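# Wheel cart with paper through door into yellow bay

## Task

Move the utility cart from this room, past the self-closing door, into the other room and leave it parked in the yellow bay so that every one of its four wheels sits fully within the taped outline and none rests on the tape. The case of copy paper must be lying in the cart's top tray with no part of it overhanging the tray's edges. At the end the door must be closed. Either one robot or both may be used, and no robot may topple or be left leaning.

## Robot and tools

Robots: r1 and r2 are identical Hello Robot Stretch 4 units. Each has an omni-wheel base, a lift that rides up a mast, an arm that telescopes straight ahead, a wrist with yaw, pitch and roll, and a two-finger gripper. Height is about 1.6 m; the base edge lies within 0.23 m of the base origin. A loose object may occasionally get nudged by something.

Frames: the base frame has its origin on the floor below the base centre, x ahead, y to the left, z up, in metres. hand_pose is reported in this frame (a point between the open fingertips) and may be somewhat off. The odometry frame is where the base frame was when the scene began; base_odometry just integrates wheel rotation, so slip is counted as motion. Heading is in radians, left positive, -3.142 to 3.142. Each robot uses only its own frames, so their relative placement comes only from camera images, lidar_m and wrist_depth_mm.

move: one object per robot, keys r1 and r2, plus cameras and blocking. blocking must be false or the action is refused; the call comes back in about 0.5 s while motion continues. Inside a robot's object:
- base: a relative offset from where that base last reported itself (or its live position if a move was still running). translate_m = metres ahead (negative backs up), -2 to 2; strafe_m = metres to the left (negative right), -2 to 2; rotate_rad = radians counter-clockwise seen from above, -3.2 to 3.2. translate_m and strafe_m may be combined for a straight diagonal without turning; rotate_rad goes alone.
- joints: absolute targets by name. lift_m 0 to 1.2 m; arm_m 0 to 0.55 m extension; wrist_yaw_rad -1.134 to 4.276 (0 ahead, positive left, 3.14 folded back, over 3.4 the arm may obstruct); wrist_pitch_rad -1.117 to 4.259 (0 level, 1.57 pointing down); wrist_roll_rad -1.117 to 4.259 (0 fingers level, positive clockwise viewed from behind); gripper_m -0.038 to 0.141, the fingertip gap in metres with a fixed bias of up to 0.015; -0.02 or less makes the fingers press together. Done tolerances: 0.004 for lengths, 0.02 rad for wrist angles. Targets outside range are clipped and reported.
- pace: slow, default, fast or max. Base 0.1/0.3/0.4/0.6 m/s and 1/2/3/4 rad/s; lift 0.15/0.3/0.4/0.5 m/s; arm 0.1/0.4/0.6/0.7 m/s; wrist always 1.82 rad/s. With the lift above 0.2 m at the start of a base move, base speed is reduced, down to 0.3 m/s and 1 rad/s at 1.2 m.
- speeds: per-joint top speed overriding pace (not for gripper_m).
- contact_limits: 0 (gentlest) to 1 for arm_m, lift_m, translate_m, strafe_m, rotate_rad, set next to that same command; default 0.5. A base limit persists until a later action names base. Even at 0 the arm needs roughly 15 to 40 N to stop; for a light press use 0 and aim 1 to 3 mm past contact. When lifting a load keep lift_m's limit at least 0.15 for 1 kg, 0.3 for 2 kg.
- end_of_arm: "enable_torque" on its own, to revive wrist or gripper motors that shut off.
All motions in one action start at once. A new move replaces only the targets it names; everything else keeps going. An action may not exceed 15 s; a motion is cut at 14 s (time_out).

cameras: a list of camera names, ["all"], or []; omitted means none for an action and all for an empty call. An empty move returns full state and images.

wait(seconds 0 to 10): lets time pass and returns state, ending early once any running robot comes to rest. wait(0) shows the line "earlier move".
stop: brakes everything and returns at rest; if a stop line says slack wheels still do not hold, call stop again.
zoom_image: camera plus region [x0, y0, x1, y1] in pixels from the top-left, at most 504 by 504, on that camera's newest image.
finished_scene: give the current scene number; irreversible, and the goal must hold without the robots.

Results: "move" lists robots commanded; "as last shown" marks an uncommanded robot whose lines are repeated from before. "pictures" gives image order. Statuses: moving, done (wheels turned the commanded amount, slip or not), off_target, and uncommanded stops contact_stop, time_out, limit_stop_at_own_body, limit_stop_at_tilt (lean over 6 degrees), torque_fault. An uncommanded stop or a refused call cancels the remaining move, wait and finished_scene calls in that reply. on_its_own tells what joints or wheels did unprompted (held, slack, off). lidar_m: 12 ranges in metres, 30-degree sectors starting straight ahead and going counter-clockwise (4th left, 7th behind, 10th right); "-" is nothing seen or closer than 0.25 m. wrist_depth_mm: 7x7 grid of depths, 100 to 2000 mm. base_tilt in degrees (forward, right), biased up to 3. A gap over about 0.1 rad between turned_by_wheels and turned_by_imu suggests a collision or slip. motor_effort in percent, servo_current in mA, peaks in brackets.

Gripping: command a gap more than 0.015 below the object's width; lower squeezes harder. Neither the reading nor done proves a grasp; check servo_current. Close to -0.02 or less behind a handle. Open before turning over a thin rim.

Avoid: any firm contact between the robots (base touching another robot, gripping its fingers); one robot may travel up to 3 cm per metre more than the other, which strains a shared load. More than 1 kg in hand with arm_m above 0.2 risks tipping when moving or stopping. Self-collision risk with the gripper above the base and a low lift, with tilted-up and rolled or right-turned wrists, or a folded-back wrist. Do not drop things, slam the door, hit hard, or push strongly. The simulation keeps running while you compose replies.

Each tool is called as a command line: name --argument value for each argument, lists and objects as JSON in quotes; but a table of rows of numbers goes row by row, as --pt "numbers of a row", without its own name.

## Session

move --cameras '["all"]' --blocking false

Scene clock: 0.00 s.
r1.base_odometry: x=+0.000 y=+0.000 heading=+0.000
r1.turned_by_wheels: +0.000
r1.turned_by_imu: +0.000
r1.base_tilt: forward=-1.6 right=+1.3
r1.lidar_m: 0.96 1.73 2.02 2.40 3.92 1.60 0.85 0.77 0.78 0.89 0.77 0.78
r1.base_status: not commanded
r1.joint_positions: lift_m=+0.124 arm_m=+0.000 wrist_yaw_rad=+3.194 wrist_pitch_rad=+0.002 wrist_roll_rad=+0.000 gripper_m=+0.056
r1.joint_status: not commanded
r1.measured_speeds: all 0
r1.motor_effort: lift_m=+19 arm_m=-4 wheel_0=-2 wheel_1=+1 wheel_2=+0
r1.servo_current: wrist_yaw_rad=59 wrist_pitch_rad=46 wrist_roll_rad=46 gripper_m=39
r1.hand_pose: x=-0.1216 y=+0.0722 z=+0.3019 quat_wxyz=(-0.026, -0.001, +0.000, +1.000) (m; r1's base frame)
r1.wrist_depth_mm: - 135 - - - - - / - 123 135 - - - - / - 121 191 - - - - / 110 136 194 - - - - / 137 - - - 1618 - - / 226 - 190 1098 188 1160 1118 / 224 163 750 798 768 768 759
r2.base_odometry: x=+0.000 y=+0.000 heading=+0.000
r2.turned_by_wheels: +0.000
r2.turned_by_imu: +0.000
r2.base_tilt: forward=-0.6 right=+0.1
r2.lidar_m: 1.29 1.32 1.58 2.33 2.36 2.78 1.41 1.41 2.77 2.39 2.42 1.48
r2.base_status: not commanded
r2.joint_positions: lift_m=+0.200 arm_m=+0.000 wrist_yaw_rad=+3.211 wrist_pitch_rad=+0.001 wrist_roll_rad=+0.000 gripper_m=+0.056
r2.joint_status: not commanded
r2.measured_speeds: all 0
r2.motor_effort: lift_m=+18 arm_m=-4 wheel_0=-1 wheel_1=+1 wheel_2=+1
r2.servo_current: wrist_yaw_rad=46 wrist_pitch_rad=39 wrist_roll_rad=52 gripper_m=52
r2.hand_pose: x=-0.1229 y=+0.0671 z=+0.3779 quat_wxyz=(-0.035, -0.001, +0.000, +0.999) (m; r2's base frame)
r2.wrist_depth_mm: - - 137 - - - - / - - 137 - - - - / - 109 138 - - - - / - 140 175 - - - - / 214 - - - - - - / 213 1281 196 1255 190 1336 1182 / 208 243 866 - - 854 878
pictures: r1_head_camera, r1_head_left_camera, r1_head_right_camera, r1_wrist_camera, r2_head_camera, r2_head_left_camera, r2_head_right_camera, r2_wrist_camera
Images, in order (width x height): r1_head_camera 420x560, r1_head_left_camera 420x672, r1_head_right_camera 420x672, r1_wrist_camera 616x392, r2_head_camera 420x560, r2_head_left_camera 420x672, r2_head_right_camera 420x672, r2_wrist_camera 616x392.

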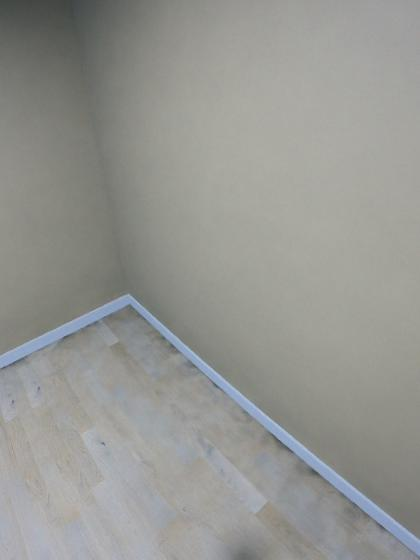

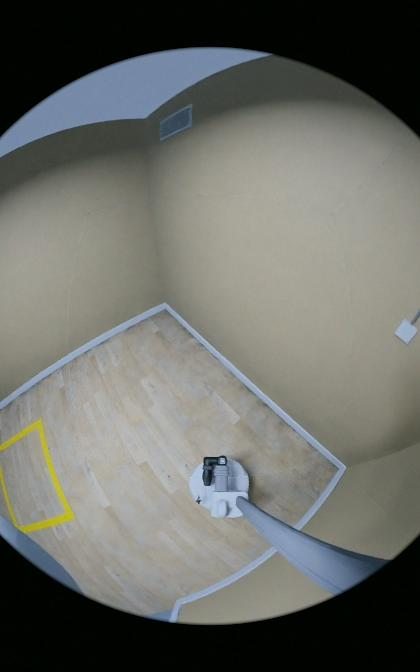

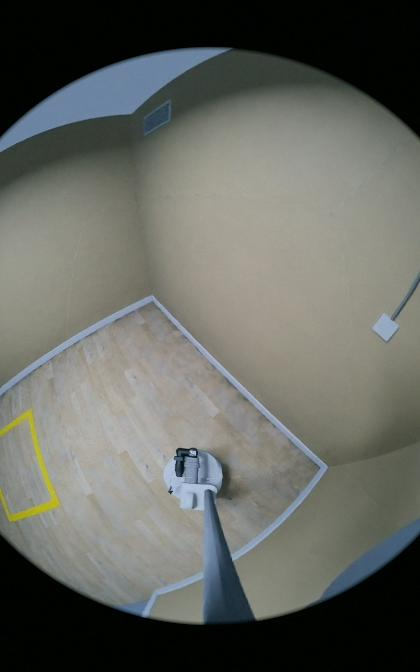

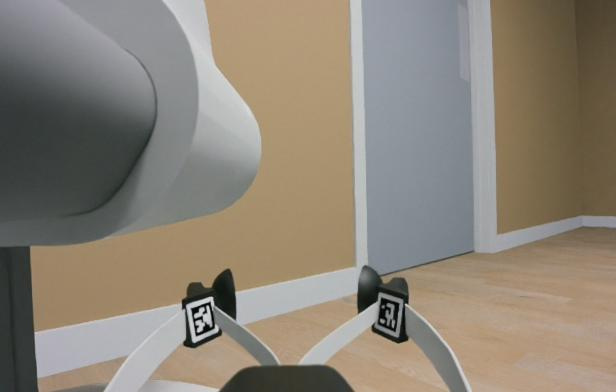

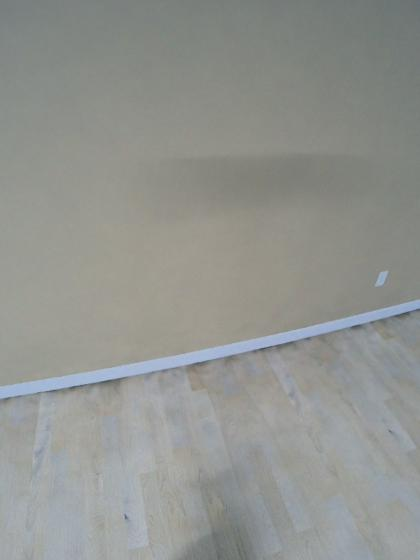

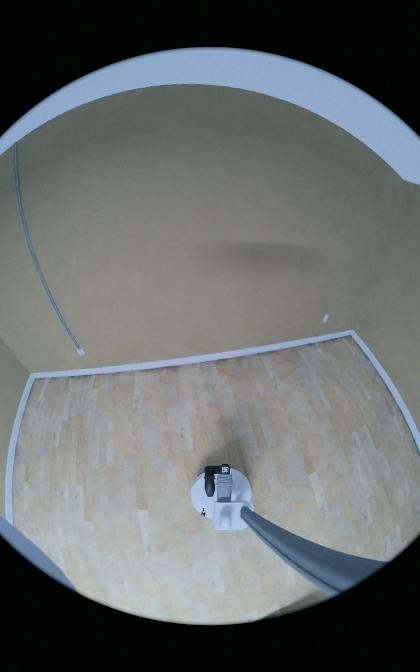

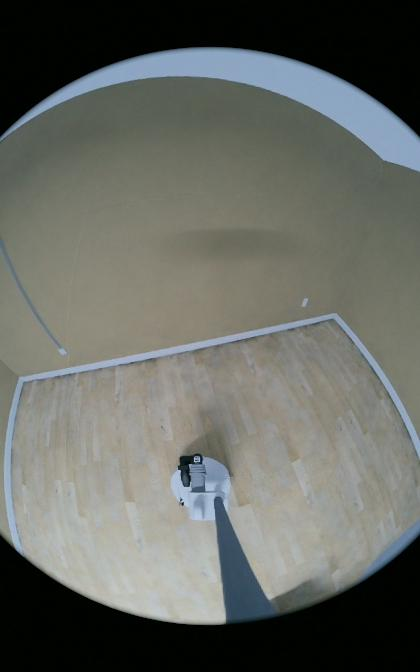

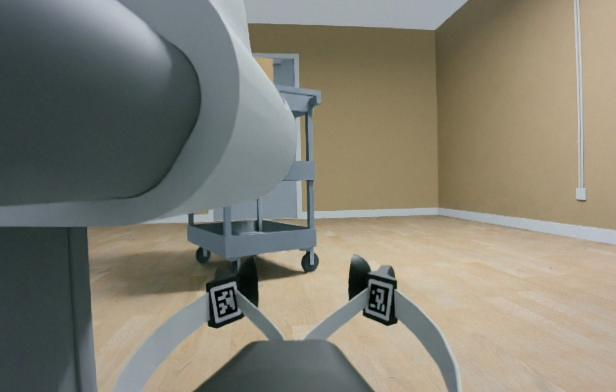

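move --r1 '{"base":{"rotate_rad":2.8},"joints":{"lift_m":0.5}}' --r2 '{"base":{"rotate_rad":3.0},"joints":{"lift_m":0.5}}' --blocking false

wait --seconds 3

wait --seconds 1 --cameras '["r1_head_camera","r1_head_left_camera","r2_head_camera","r2_head_left_camera","r2_head_right_camera"]'

Scene clock: 8.90 s.
move: r1 moving; r2 moving
r1.base_odometry: x=+0.000 y=+0.000 heading=+0.253
r1.turned_by_wheels: +0.253
r1.turned_by_imu: +0.253
r1.base_tilt: forward=-1.6 right=+1.3
r1.lidar_m: 1.15 2.01 2.11 2.98 2.65 1.07 0.80 0.74 0.81 0.80 0.72 0.82
r1.base_status: rotate_rad moving
r1.joint_positions: lift_m=+0.162 arm_m=+0.000 wrist_yaw_rad=+3.194 wrist_pitch_rad=+0.002 wrist_roll_rad=+0.000 gripper_m=+0.056
r1.joint_status: lift_m moving
r1.measured_speeds: translate_m=+0.000 strafe_m=+0.000 rotate_rad=+0.974 lift_m=+0.146 arm_m=+0.000 wrist_yaw_rad=+0.000 wrist_pitch_rad=+0.000 wrist_roll_rad=+0.000
r1.motor_effort: lift_m=+24(27) arm_m=-4(4) wheel_0=-7(9) wheel_1=-6(7) wheel_2=-6(7)
r1.servo_current: wrist_yaw_rad=46(59) wrist_pitch_rad=39(52) wrist_roll_rad=33(65) gripper_m=39(46)
r1.hand_pose: x=-0.1216 y=+0.0722 z=+0.3395 quat_wxyz=(-0.026, -0.001, +0.000, +1.000)
r1.wrist_depth_mm: - 135 - - - - 1808 / - 123 135 - - - 1808 / - 121 192 - - - 1756 / 111 136 195 - - - 1808 / 137 - - - - - 1808 / 216 - 190 - 188 1229 1229 / 224 151 831 153 854 820 878
r2.base_odometry: x=+0.000 y=+0.000 heading=+0.252
r2.turned_by_wheels: +0.252
r2.turned_by_imu: +0.245
r2.base_tilt: forward=-0.7 right=+0.0
r2.lidar_m: 1.29 1.38 1.94 2.33 2.46 3.37 1.44 3.35 2.49 2.40 1.84 1.36
r2.base_status: rotate_rad moving
r2.joint_positions: lift_m=+0.238 arm_m=+0.000 wrist_yaw_rad=+3.211 wrist_pitch_rad=+0.001 wrist_roll_rad=+0.000 gripper_m=+0.056
r2.joint_status: lift_m moving
r2.measured_speeds: translate_m=+0.002 strafe_m=+0.000 rotate_rad=+0.977 lift_m=+0.146 arm_m=+0.000 wrist_yaw_rad=+0.000 wrist_pitch_rad=+0.000 wrist_roll_rad=+0.000
r2.motor_effort: lift_m=+23(25) arm_m=-4(4) wheel_0=-4(9) wheel_1=-10(10) wheel_2=-10(11)
r2.servo_current: wrist_yaw_rad=52(52) wrist_pitch_rad=46(46) wrist_roll_rad=52(65) gripper_m=46(52)
r2.hand_pose: x=-0.1229 y=+0.0671 z=+0.4157 quat_wxyz=(-0.035, -0.001, +0.000, +0.999)
r2.wrist_depth_mm: - - 137 - - - - / - - 137 1756 - - - / - 110 138 - - - - / - 140 176 - - - - / 215 - - - - - - / 213 1366 196 1430 190 1464 1281 / 210 242 1008 - - 976 946
pictures: none

Scene clock: 11.10 s.
earlier move: r1 done; r2 moving
r1.base_odometry: x=+0.000 y=+0.000 heading=+2.800
r1.turned_by_wheels: +2.547
r1.turned_by_imu: +2.561
r1.base_tilt: forward=-1.6 right=+1.3
r1.lidar_m: 1.15 0.81 0.74 0.78 0.81 0.77 0.80 1.07 2.04 2.09 2.77 3.71
r1.base_status: done
r1.joint_positions: lift_m=+0.500 arm_m=+0.000 wrist_yaw_rad=+3.194 wrist_pitch_rad=+0.002 wrist_roll_rad=+0.000 gripper_m=+0.056
r1.joint_status: all done
r1.measured_speeds: all 0
r1.motor_effort: lift_m=+24(28) arm_m=-4(4) wheel_0=-2(10) wheel_1=+1(9) wheel_2=+1(8)
r1.servo_current: wrist_yaw_rad=46(65) wrist_pitch_rad=46(52) wrist_roll_rad=52(65) gripper_m=46(52)
r1.hand_pose: x=-0.1216 y=+0.0722 z=+0.6771 quat_wxyz=(-0.026, -0.001, +0.000, +1.000)
r1.wrist_depth_mm: - 135 - - - - - / - 123 135 - - - - / - 121 191 - - - - / 110 136 195 - - - - / 137 - - - - - - / 216 - 190 - 187 - - / - 140 - 137 - - -
r2.base_odometry: x=+0.000 y=+0.000 heading=+2.999
r2.turned_by_wheels: +2.747
r2.turned_by_imu: +2.674
r2.base_tilt: forward=-0.7 right=+0.1
r2.lidar_m: 1.55 1.39 3.07 2.43 2.40 1.68 1.34 1.30 1.44 2.21 2.33 2.53
r2.base_status: rotate_rad moving
r2.joint_positions: lift_m=+0.500 arm_m=+0.000 wrist_yaw_rad=+3.211 wrist_pitch_rad=+0.001 wrist_roll_rad=+0.000 gripper_m=+0.056
r2.joint_status: all done
r2.measured_speeds: all 0
r2.motor_effort: lift_m=+21(26) arm_m=-4(4) wheel_0=-1(10) wheel_1=-3(10) wheel_2=-5(13)
r2.servo_current: wrist_yaw_rad=39(52) wrist_pitch_rad=39(46) wrist_roll_rad=52(65) gripper_m=46(52)
r2.hand_pose: x=-0.1228 y=+0.0671 z=+0.6776 quat_wxyz=(-0.035, -0.001, +0.000, +0.999)
r2.wrist_depth_mm: - - 137 - - - - / - 107 137 - - - - / - 113 138 235 - - - / - 140 164 - - - - / 215 - - - - - - / 213 - 189 - 189 - 1863 / 211 122 - - - 1499 1464
wait: 2.20 of 3 s (r1 has come to rest)
pictures: none

Scene clock: 11.20 s.
earlier move: r2 done
r1.base_odometry: x=+0.000 y=+0.000 heading=+2.800
r1.turned_by_wheels: +0.000
r1.turned_by_imu: +0.000
r1.base_tilt: forward=-1.6 right=+1.3
r1.lidar_m: 1.16 0.80 0.74 0.76 0.82 0.76 0.77 1.07 2.03 2.09 2.77 3.72
r1.base_status: done
r1.joint_positions: lift_m=+0.500 arm_m=+0.000 wrist_yaw_rad=+3.194 wrist_pitch_rad=+0.002 wrist_roll_rad=+0.000 gripper_m=+0.056
r1.joint_status: all done
r1.measured_speeds: all 0
r1.motor_effort: lift_m=+24(28) arm_m=-4(4) wheel_0=-1(10) wheel_1=+1(9) wheel_2=+1(8)
r1.servo_current: wrist_yaw_rad=52(65) wrist_pitch_rad=33(52) wrist_roll_rad=33(65) gripper_m=46(52)
r1.hand_pose: x=-0.1216 y=+0.0722 z=+0.6771 quat_wxyz=(-0.026, -0.001, +0.000, +1.000)
r1.wrist_depth_mm: - 135 - - - - - / - 123 135 - - - - / - 121 191 - - - - / 110 135 195 - - - - / 137 - - - - - - / 216 - 190 - 187 - - / - 141 - 137 - - -
r2.base_odometry: x=+0.000 y=+0.000 heading=+2.999
r2.turned_by_wheels: +0.000
r2.turned_by_imu: +0.000
r2.base_tilt: forward=-0.6 right=+0.0
r2.lidar_m: 1.54 1.37 3.05 2.43 2.40 1.69 1.35 1.30 1.44 2.19 2.34 2.56
r2.base_status: done
r2.joint_positions: lift_m=+0.500 arm_m=+0.000 wrist_yaw_rad=+3.211 wrist_pitch_rad=+0.001 wrist_roll_rad=+0.000 gripper_m=+0.056
r2.joint_status: all done
r2.measured_speeds: all 0
r2.motor_effort: lift_m=+21(26) arm_m=-4(4) wheel_0=-3(10) wheel_1=-2(10) wheel_2=-5(13)
r2.servo_current: wrist_yaw_rad=52(52) wrist_pitch_rad=46(46) wrist_roll_rad=39(65) gripper_m=46(52)
r2.hand_pose: x=-0.1228 y=+0.0671 z=+0.6776 quat_wxyz=(-0.035, -0.001, +0.000, +0.999)
r2.wrist_depth_mm: - - 137 - - - - / - 107 137 - - - - / - 113 139 234 - - - / - 140 165 - - - - / 216 - - - - - - / 213 - 189 - 189 - 1808 / 211 122 - - - 1537 1499
wait: 0.10 of 1 s (r2 has come to rest)
Images, in order (width x height): r1_head_camera 420x560, r1_head_left_camera 420x672, r2_head_camera 420x560, r2_head_left_camera 420x672, r2_head_right_camera 420x672.

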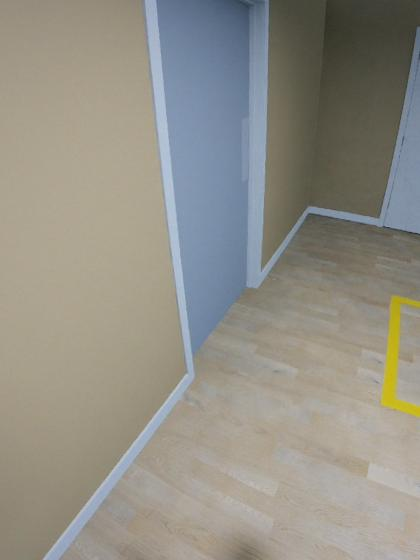

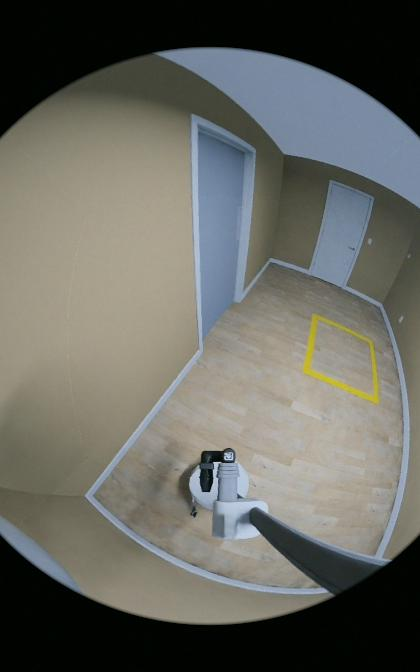

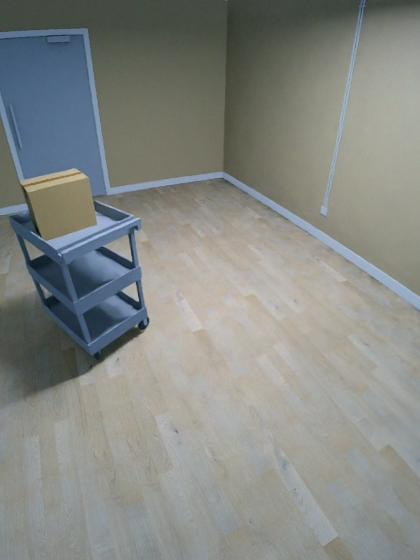

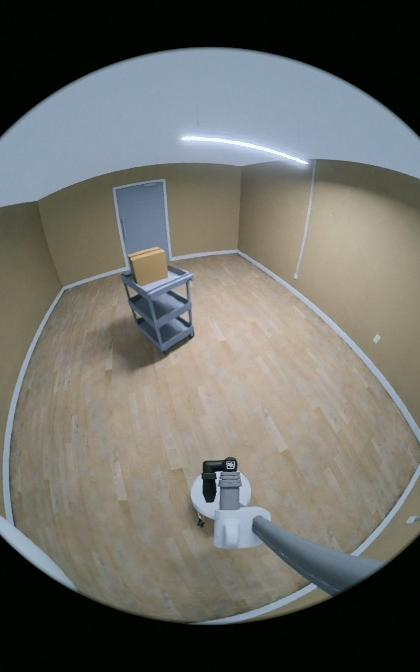

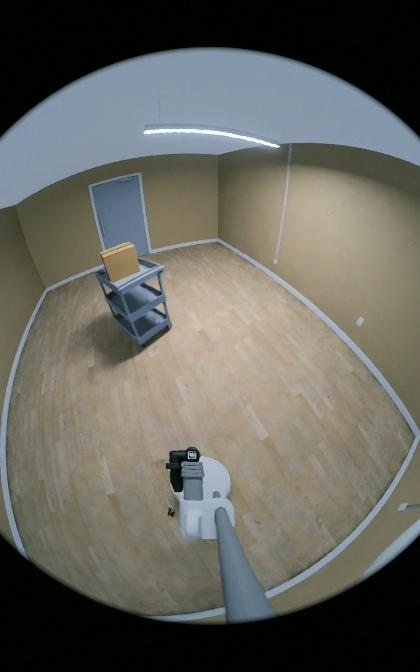

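move --r2 '{"base":{"rotate_rad":0.995},"joints":{"wrist_yaw_rad":0.0,"lift_m":0.85,"gripper_m":0.13}}' --r1 '{"base":{"rotate_rad":0.35}}' --blocking false

zoom_image --camera "r2_head_camera" --region '[0, 20, 200, 370]'

zoom_image --camera "r2_head_left_camera" --region '[90, 160, 220, 360]'

wait --seconds 3

wait --seconds 3 --cameras '["r1_head_camera"]'

Scene clock: 45.00 s.
move: r1 moving; r2 moving
r1.base_odometry: x=+0.000 y=+0.000 heading=+3.039
r1.turned_by_wheels: +0.239
r1.turned_by_imu: +0.240
r1.base_tilt: forward=-1.6 right=+1.3
r1.lidar_m: 0.92 0.76 0.74 0.85 0.77 0.78 0.85 1.46 2.04 2.30 3.66 1.98
r1.base_status: rotate_rad moving
r1.joint_positions: lift_m=+0.500 arm_m=+0.000 wrist_yaw_rad=+3.194 wrist_pitch_rad=+0.002 wrist_roll_rad=+0.000 gripper_m=+0.056
r1.joint_status: not commanded
r1.measured_speeds: translate_m=+0.001 strafe_m=-0.001 rotate_rad=+0.708 lift_m=+0.000 arm_m=+0.000 wrist_yaw_rad=+0.000 wrist_pitch_rad=+0.000 wrist_roll_rad=+0.000
r1.motor_effort: lift_m=+24(24) arm_m=-4(4) wheel_0=-6(8) wheel_1=-4(8) wheel_2=-2(7)
r1.servo_current: wrist_yaw_rad=72(72) wrist_pitch_rad=39(46) wrist_roll_rad=39(52) gripper_m=46(46)
r1.hand_pose: x=-0.1216 y=+0.0722 z=+0.6771 quat_wxyz=(-0.026, -0.001, +0.000, +1.000)
r1.wrist_depth_mm: - 135 - - - - - / - 123 135 - - - - / - 121 191 - - - - / 110 136 194 - - - - / 137 - - - - - - / 216 - 191 - 187 - - / 1537 1537 - 136 - - -
r2.base_odometry: x=+0.000 y=+0.000 heading=-3.031
r2.turned_by_wheels: +0.253
r2.turned_by_imu: +0.246
r2.base_tilt: forward=-0.7 right=+0.1
r2.lidar_m: 1.40 1.70 2.65 2.39 2.21 1.46 1.30 1.33 1.65 2.34 2.36 2.93
r2.base_status: rotate_rad moving
r2.joint_positions: lift_m=+0.538 arm_m=+0.000 wrist_yaw_rad=+2.649 wrist_pitch_rad=+0.001 wrist_roll_rad=+0.000 gripper_m=+0.075
r2.joint_status: lift_m moving; wrist_yaw_rad moving; gripper_m moving
r2.measured_speeds: translate_m=+0.003 strafe_m=+0.000 rotate_rad=+0.973 lift_m=+0.146 arm_m=+0.000 wrist_yaw_rad=-1.743 wrist_pitch_rad=+0.000 wrist_roll_rad=+0.000
r2.motor_effort: lift_m=+23(24) arm_m=-4(4) wheel_0=-7(10) wheel_1=-9(10) wheel_2=-10(11)
r2.servo_current: wrist_yaw_rad=91(130) wrist_pitch_rad=46(46) wrist_roll_rad=52(59) gripper_m=91(98)
r2.hand_pose: x=-0.0417 y=+0.2135 z=+0.7156 quat_wxyz=(+0.244, -0.001, +0.000, +0.970)
r2.wrist_depth_mm: - - - - - - - / 200 - - - - - - / 204 - - - - - - / 237 - - - - - - / - - - - - - - / - - 189 - 189 - - / - 140 - - 1618 1464 1537
pictures: none

Scaled by 1.440 from the camera's image (finer frame: 1200x1600).
This view is cut from an older image: the scene may have changed since it was taken.

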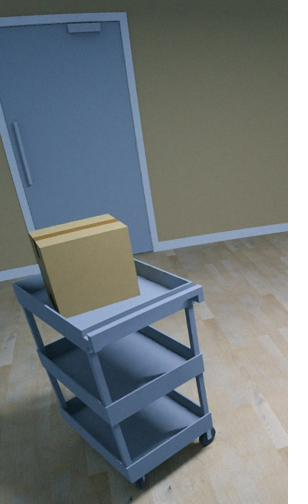

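Scaled by 2.520 from the camera's image (finer frame: 600x960).
This view is cut from an older image: the scene may have changed since it was taken.

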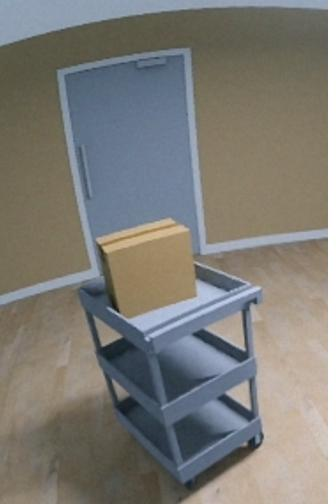

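Scene clock: 45.63 s.
earlier move: r1 done; r2 moving
r1.base_odometry: x=+0.000 y=+0.000 heading=-3.134
r1.turned_by_wheels: +0.111
r1.turned_by_imu: +0.111
r1.base_tilt: forward=-1.6 right=+1.3
r1.lidar_m: 0.86 0.76 0.75 0.88 0.77 0.76 0.95 1.75 2.04 2.44 3.91 1.60
r1.base_status: done
r1.joint_positions: lift_m=+0.500 arm_m=+0.000 wrist_yaw_rad=+3.194 wrist_pitch_rad=+0.002 wrist_roll_rad=+0.000 gripper_m=+0.056
r1.joint_status: not commanded
r1.measured_speeds: all 0
r1.motor_effort: lift_m=+24(24) arm_m=-4(4) wheel_0=-3(8) wheel_1=-2(8) wheel_2=-1(7)
r1.servo_current: wrist_yaw_rad=46(78) wrist_pitch_rad=46(46) wrist_roll_rad=46(72) gripper_m=39(46)
r1.hand_pose: x=-0.1216 y=+0.0722 z=+0.6771 quat_wxyz=(-0.026, -0.001, +0.000, +1.000)
r1.wrist_depth_mm: - 135 - - - - - / - 123 135 - - - - / - 121 191 - - - - / 110 135 194 - - - - / 137 - - - - - - / 216 - 190 - 187 - - / 225 1537 1464 137 - - -
r2.base_odometry: x=+0.000 y=+0.000 heading=-2.364
r2.turned_by_wheels: +0.667
r2.turned_by_imu: +0.649
r2.base_tilt: forward=-0.7 right=+0.0
r2.lidar_m: 3.42 2.50 2.37 1.88 1.38 1.30 1.37 1.89 2.33 2.45 3.33 1.39
r2.base_status: rotate_rad moving
r2.joint_positions: lift_m=+0.691 arm_m=+0.000 wrist_yaw_rad=+1.549 wrist_pitch_rad=+0.001 wrist_roll_rad=+0.000 gripper_m=+0.124
r2.joint_status: lift_m moving; wrist_yaw_rad moving; gripper_m moving
r2.measured_speeds: translate_m=+0.001 strafe_m=+0.000 rotate_rad=+0.579 lift_m=+0.300 arm_m=+0.000 wrist_yaw_rad=-1.731 wrist_pitch_rad=+0.000 wrist_roll_rad=+0.000
r2.motor_effort: lift_m=+25(25) arm_m=-4(4) wheel_0=-3(11) wheel_1=-3(10) wheel_2=-5(12)
r2.servo_current: wrist_yaw_rad=98(130) wrist_pitch_rad=46(46) wrist_roll_rad=52(59) gripper_m=78(111)
r2.hand_pose: x=+0.2645 y=+0.2865 z=+0.8688 quat_wxyz=(+0.715, +0.000, +0.000, +0.700)
r2.wrist_depth_mm: - - - - - - 1808 / - - - - - - 1756 / - - - - - - 1808 / - - - - - - 1756 / - - - - - - - / - 187 202 - 201 - - / - - 1863 - 1921 1756 1708
wait: 0.63 of 3 s (r1 has come to rest)
pictures: none

Scene clock: 46.93 s.
earlier move: r2 done
r1.base_odometry: x=+0.000 y=+0.000 heading=-3.134
r1.turned_by_wheels: +0.000
r1.turned_by_imu: +0.000
r1.base_tilt: forward=-1.6 right=+1.3
r1.lidar_m: 0.87 0.74 0.76 0.89 0.77 0.77 0.96 1.70 2.04 2.42 3.92 1.62
r1.base_status: done
r1.joint_positions: lift_m=+0.500 arm_m=+0.000 wrist_yaw_rad=+3.194 wrist_pitch_rad=+0.002 wrist_roll_rad=+0.000 gripper_m=+0.056
r1.joint_status: not commanded
r1.measured_speeds: all 0
r1.motor_effort: lift_m=+24(24) arm_m=-4(4) wheel_0=-3(8) wheel_1=-3(8) wheel_2=-1(7)
r1.servo_current: wrist_yaw_rad=46(78) wrist_pitch_rad=33(52) wrist_roll_rad=33(72) gripper_m=39(52)
r1.hand_pose: x=-0.1216 y=+0.0722 z=+0.6771 quat_wxyz=(-0.026, -0.001, +0.000, +1.000)
r1.wrist_depth_mm: - 135 - - - - - / - 123 135 - - - - / - 121 191 - - - - / 110 136 195 - - - - / 137 - - - - - - / 216 - 190 - 187 - - / 225 1499 1464 136 - - -
r2.base_odometry: x=+0.000 y=+0.000 heading=-2.290
r2.turned_by_wheels: +0.075
r2.turned_by_imu: +0.073
r2.base_tilt: forward=-0.7 right=+0.0
r2.lidar_m: 3.21 2.47 2.39 1.71 1.33 1.29 1.42 2.07 2.32 2.48 1.62 1.39
r2.base_status: done
r2.joint_positions: lift_m=+0.850 arm_m=+0.000 wrist_yaw_rad=+0.003 wrist_pitch_rad=+0.001 wrist_roll_rad=+0.000 gripper_m=+0.130
r2.joint_status: all done
r2.measured_speeds: all 0
r2.motor_effort: lift_m=+21(25) arm_m=-4(4) wheel_0=-3(11) wheel_1=-2(10) wheel_2=-3(12)
r2.servo_current: wrist_yaw_rad=46(130) wrist_pitch_rad=46(46) wrist_roll_rad=39(59) gripper_m=52(111)
r2.hand_pose: x=+0.4596 y=-0.0866 z=+1.0276 quat_wxyz=(+1.000, +0.000, +0.001, +0.001)
r2.wrist_depth_mm: - - - - - - - / - - - - - - - / - - - - - - - / - - - - - - 1229 / - - - - - - 1182 / - - 217 - 220 - - / - - - - - - -
wait: 1.30 of 3 s (r2 has come to rest)
Images, in order (width x height): r1_head_camera 420x560.

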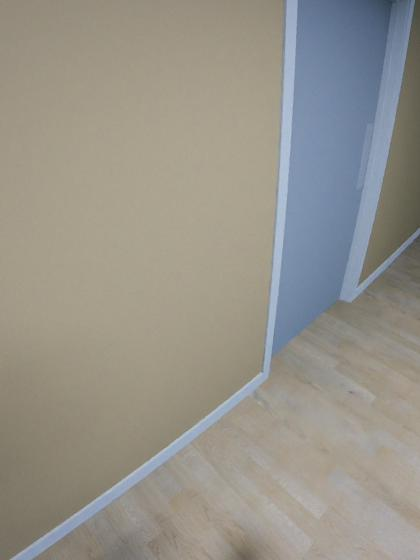

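move --r2 '{"base":{"translate_m":1.137,"strafe_m":-2.0},"pace":"fast"}' --r1 '{"base":{"rotate_rad":-0.35},"joints":{"wrist_yaw_rad":0.0,"wrist_roll_rad":1.57,"gripper_m":0.13}}' --blocking false

wait --seconds 5 --cameras '["r1_head_camera","r1_head_right_camera"]'

wait --seconds 8 --cameras '["r2_head_camera","r2_head_left_camera"]'

Scene clock: 56.03 s.
move: r1 moving; r2 moving
r1.base_odometry: x=+0.000 y=+0.000 heading=+2.911
r1.turned_by_wheels: -0.239
r1.turned_by_imu: -0.240
r1.base_tilt: forward=-1.6 right=+1.3
r1.lidar_m: 1.02 0.77 0.76 0.79 0.80 0.77 0.82 1.21 2.05 2.13 3.11 2.49
r1.base_status: rotate_rad moving
r1.joint_positions: lift_m=+0.500 arm_m=+0.000 wrist_yaw_rad=+2.607 wrist_pitch_rad=+0.002 wrist_roll_rad=+0.582 gripper_m=+0.075
r1.joint_status: wrist_yaw_rad moving; wrist_roll_rad moving; gripper_m moving
r1.measured_speeds: translate_m=-0.001 strafe_m=+0.001 rotate_rad=-0.713 lift_m=+0.000 arm_m=+0.000 wrist_yaw_rad=-1.822 wrist_pitch_rad=+0.000 wrist_roll_rad=+1.820
r1.motor_effort: lift_m=+24(24) arm_m=-3(4) wheel_0=+5(8) wheel_1=+3(7) wheel_2=+3(7)
r1.servo_current: wrist_yaw_rad=104(124) wrist_pitch_rad=46(46) wrist_roll_rad=111(111) gripper_m=65(78)
r1.hand_pose: x=-0.0327 y=+0.2221 z=+0.6772 quat_wxyz=(+0.253, +0.075, +0.277, +0.924)
r1.wrist_depth_mm: - - - - - - - / - - - - - - - / - - - - - - - / - - - - - - - / - - - - - - - / - - 191 - 186 - - / - 145 - 138 - - -
r2.base_odometry: x=-0.042 y=+0.009 heading=-2.290
r2.turned_by_wheels: -0.001
r2.turned_by_imu: +0.000
r2.base_tilt: forward=-0.7 right=+0.1
r2.lidar_m: 3.20 2.48 2.38 1.82 1.39 1.34 1.41 2.13 2.31 2.48 1.60 1.36
r2.base_status: translate_m moving; strafe_m moving
r2.joint_positions: lift_m=+0.850 arm_m=+0.000 wrist_yaw_rad=+0.003 wrist_pitch_rad=+0.001 wrist_roll_rad=+0.000 gripper_m=+0.130
r2.joint_status: not commanded
r2.measured_speeds: translate_m=+0.082 strafe_m=-0.142 rotate_rad=-0.001 lift_m=+0.000 arm_m=+0.000 wrist_yaw_rad=+0.000 wrist_pitch_rad=+0.000 wrist_roll_rad=+0.000
r2.motor_effort: lift_m=+21(21) arm_m=-4(4) wheel_0=+14(15) wheel_1=-8(10) wheel_2=-10(12)
r2.servo_current: wrist_yaw_rad=39(65) wrist_pitch_rad=46(46) wrist_roll_rad=52(59) gripper_m=46(59)
r2.hand_pose: x=+0.4596 y=-0.0866 z=+1.0276 quat_wxyz=(+1.000, +0.000, +0.001, +0.001)
r2.wrist_depth_mm: - - - - - - - / - - - - - - - / - - - - - - - / - - - - - - 1205 / - - - - - - 1182 / - - 218 - 219 - - / - - - - - - -
pictures: none

Scene clock: 57.93 s.
earlier move: r1 done; r2 moving
r1.base_odometry: x=+0.000 y=+0.000 heading=+2.800
r1.turned_by_wheels: -0.111
r1.turned_by_imu: -0.112
r1.base_tilt: forward=-1.6 right=+1.3
r1.lidar_m: 1.14 0.80 0.75 0.76 0.82 0.75 0.81 1.09 2.02 2.07 2.78 3.74
r1.base_status: done
r1.joint_positions: lift_m=+0.500 arm_m=+0.000 wrist_yaw_rad=+0.003 wrist_pitch_rad=+0.002 wrist_roll_rad=+1.568 gripper_m=+0.130
r1.joint_status: all done
r1.measured_speeds: all 0
r1.motor_effort: lift_m=+24(24) arm_m=-2(4) wheel_0=+3(8) wheel_1=+2(7) wheel_2=+2(7)
r1.servo_current: wrist_yaw_rad=39(124) wrist_pitch_rad=39(52) wrist_roll_rad=46(111) gripper_m=39(104)
r1.hand_pose: x=+0.4595 y=-0.0867 z=+0.6772 quat_wxyz=(+0.708, +0.706, +0.002, +0.000)
r1.wrist_depth_mm: - - - - - 1366 946 / - - - - - 1397 960 / - - - - - 1397 976 / - - 1983 - - 1430 976 / - - - - - 1336 991 / - 195 - - 188 200 976 / - - - 141 - - 931
r2.base_odometry: x=-0.710 y=+0.146 heading=-2.290
r2.turned_by_wheels: +0.000
r2.turned_by_imu: +0.002
r2.base_tilt: forward=-0.7 right=+0.1
r2.lidar_m: 0.82 2.80 2.70 2.63 2.03 1.97 2.10 2.08 2.02 2.14 3.12 0.83
r2.base_status: translate_m moving; strafe_m moving
r2.joint_positions: lift_m=+0.850 arm_m=+0.000 wrist_yaw_rad=+0.003 wrist_pitch_rad=+0.001 wrist_roll_rad=+0.000 gripper_m=+0.130
r2.joint_status: not commanded
r2.measured_speeds: translate_m=+0.198 strafe_m=-0.347 rotate_rad=+0.004 lift_m=+0.000 arm_m=+0.000 wrist_yaw_rad=+0.000 wrist_pitch_rad=+0.000 wrist_roll_rad=+0.000
r2.motor_effort: lift_m=+21(21) arm_m=-4(5) wheel_0=+8(15) wheel_1=-7(10) wheel_2=-8(12)
r2.servo_current: wrist_yaw_rad=52(65) wrist_pitch_rad=39(52) wrist_roll_rad=39(59) gripper_m=46(59)
r2.hand_pose: x=+0.4596 y=-0.0866 z=+1.0276 quat_wxyz=(+1.000, +0.000, +0.001, +0.001)
r2.wrist_depth_mm: - - - - - - - / - - - - - - - / - - - - - - - / - - - - 878 820 - / - - - - 891 820 - / - - 218 - 193 603 - / - - - - - - 1863
wait: 1.90 of 5 s (r1 has come to rest)
Images, in order (width x height): r1_head_camera 420x560, r1_head_right_camera 420x672.

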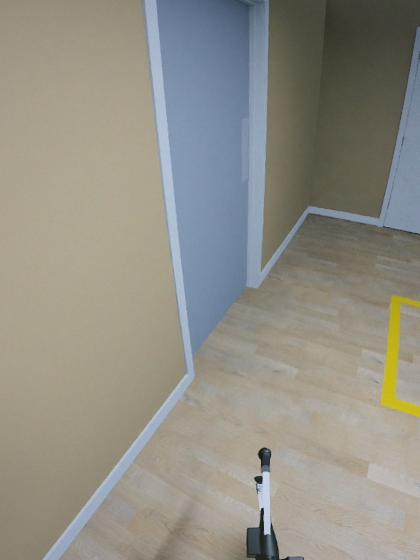

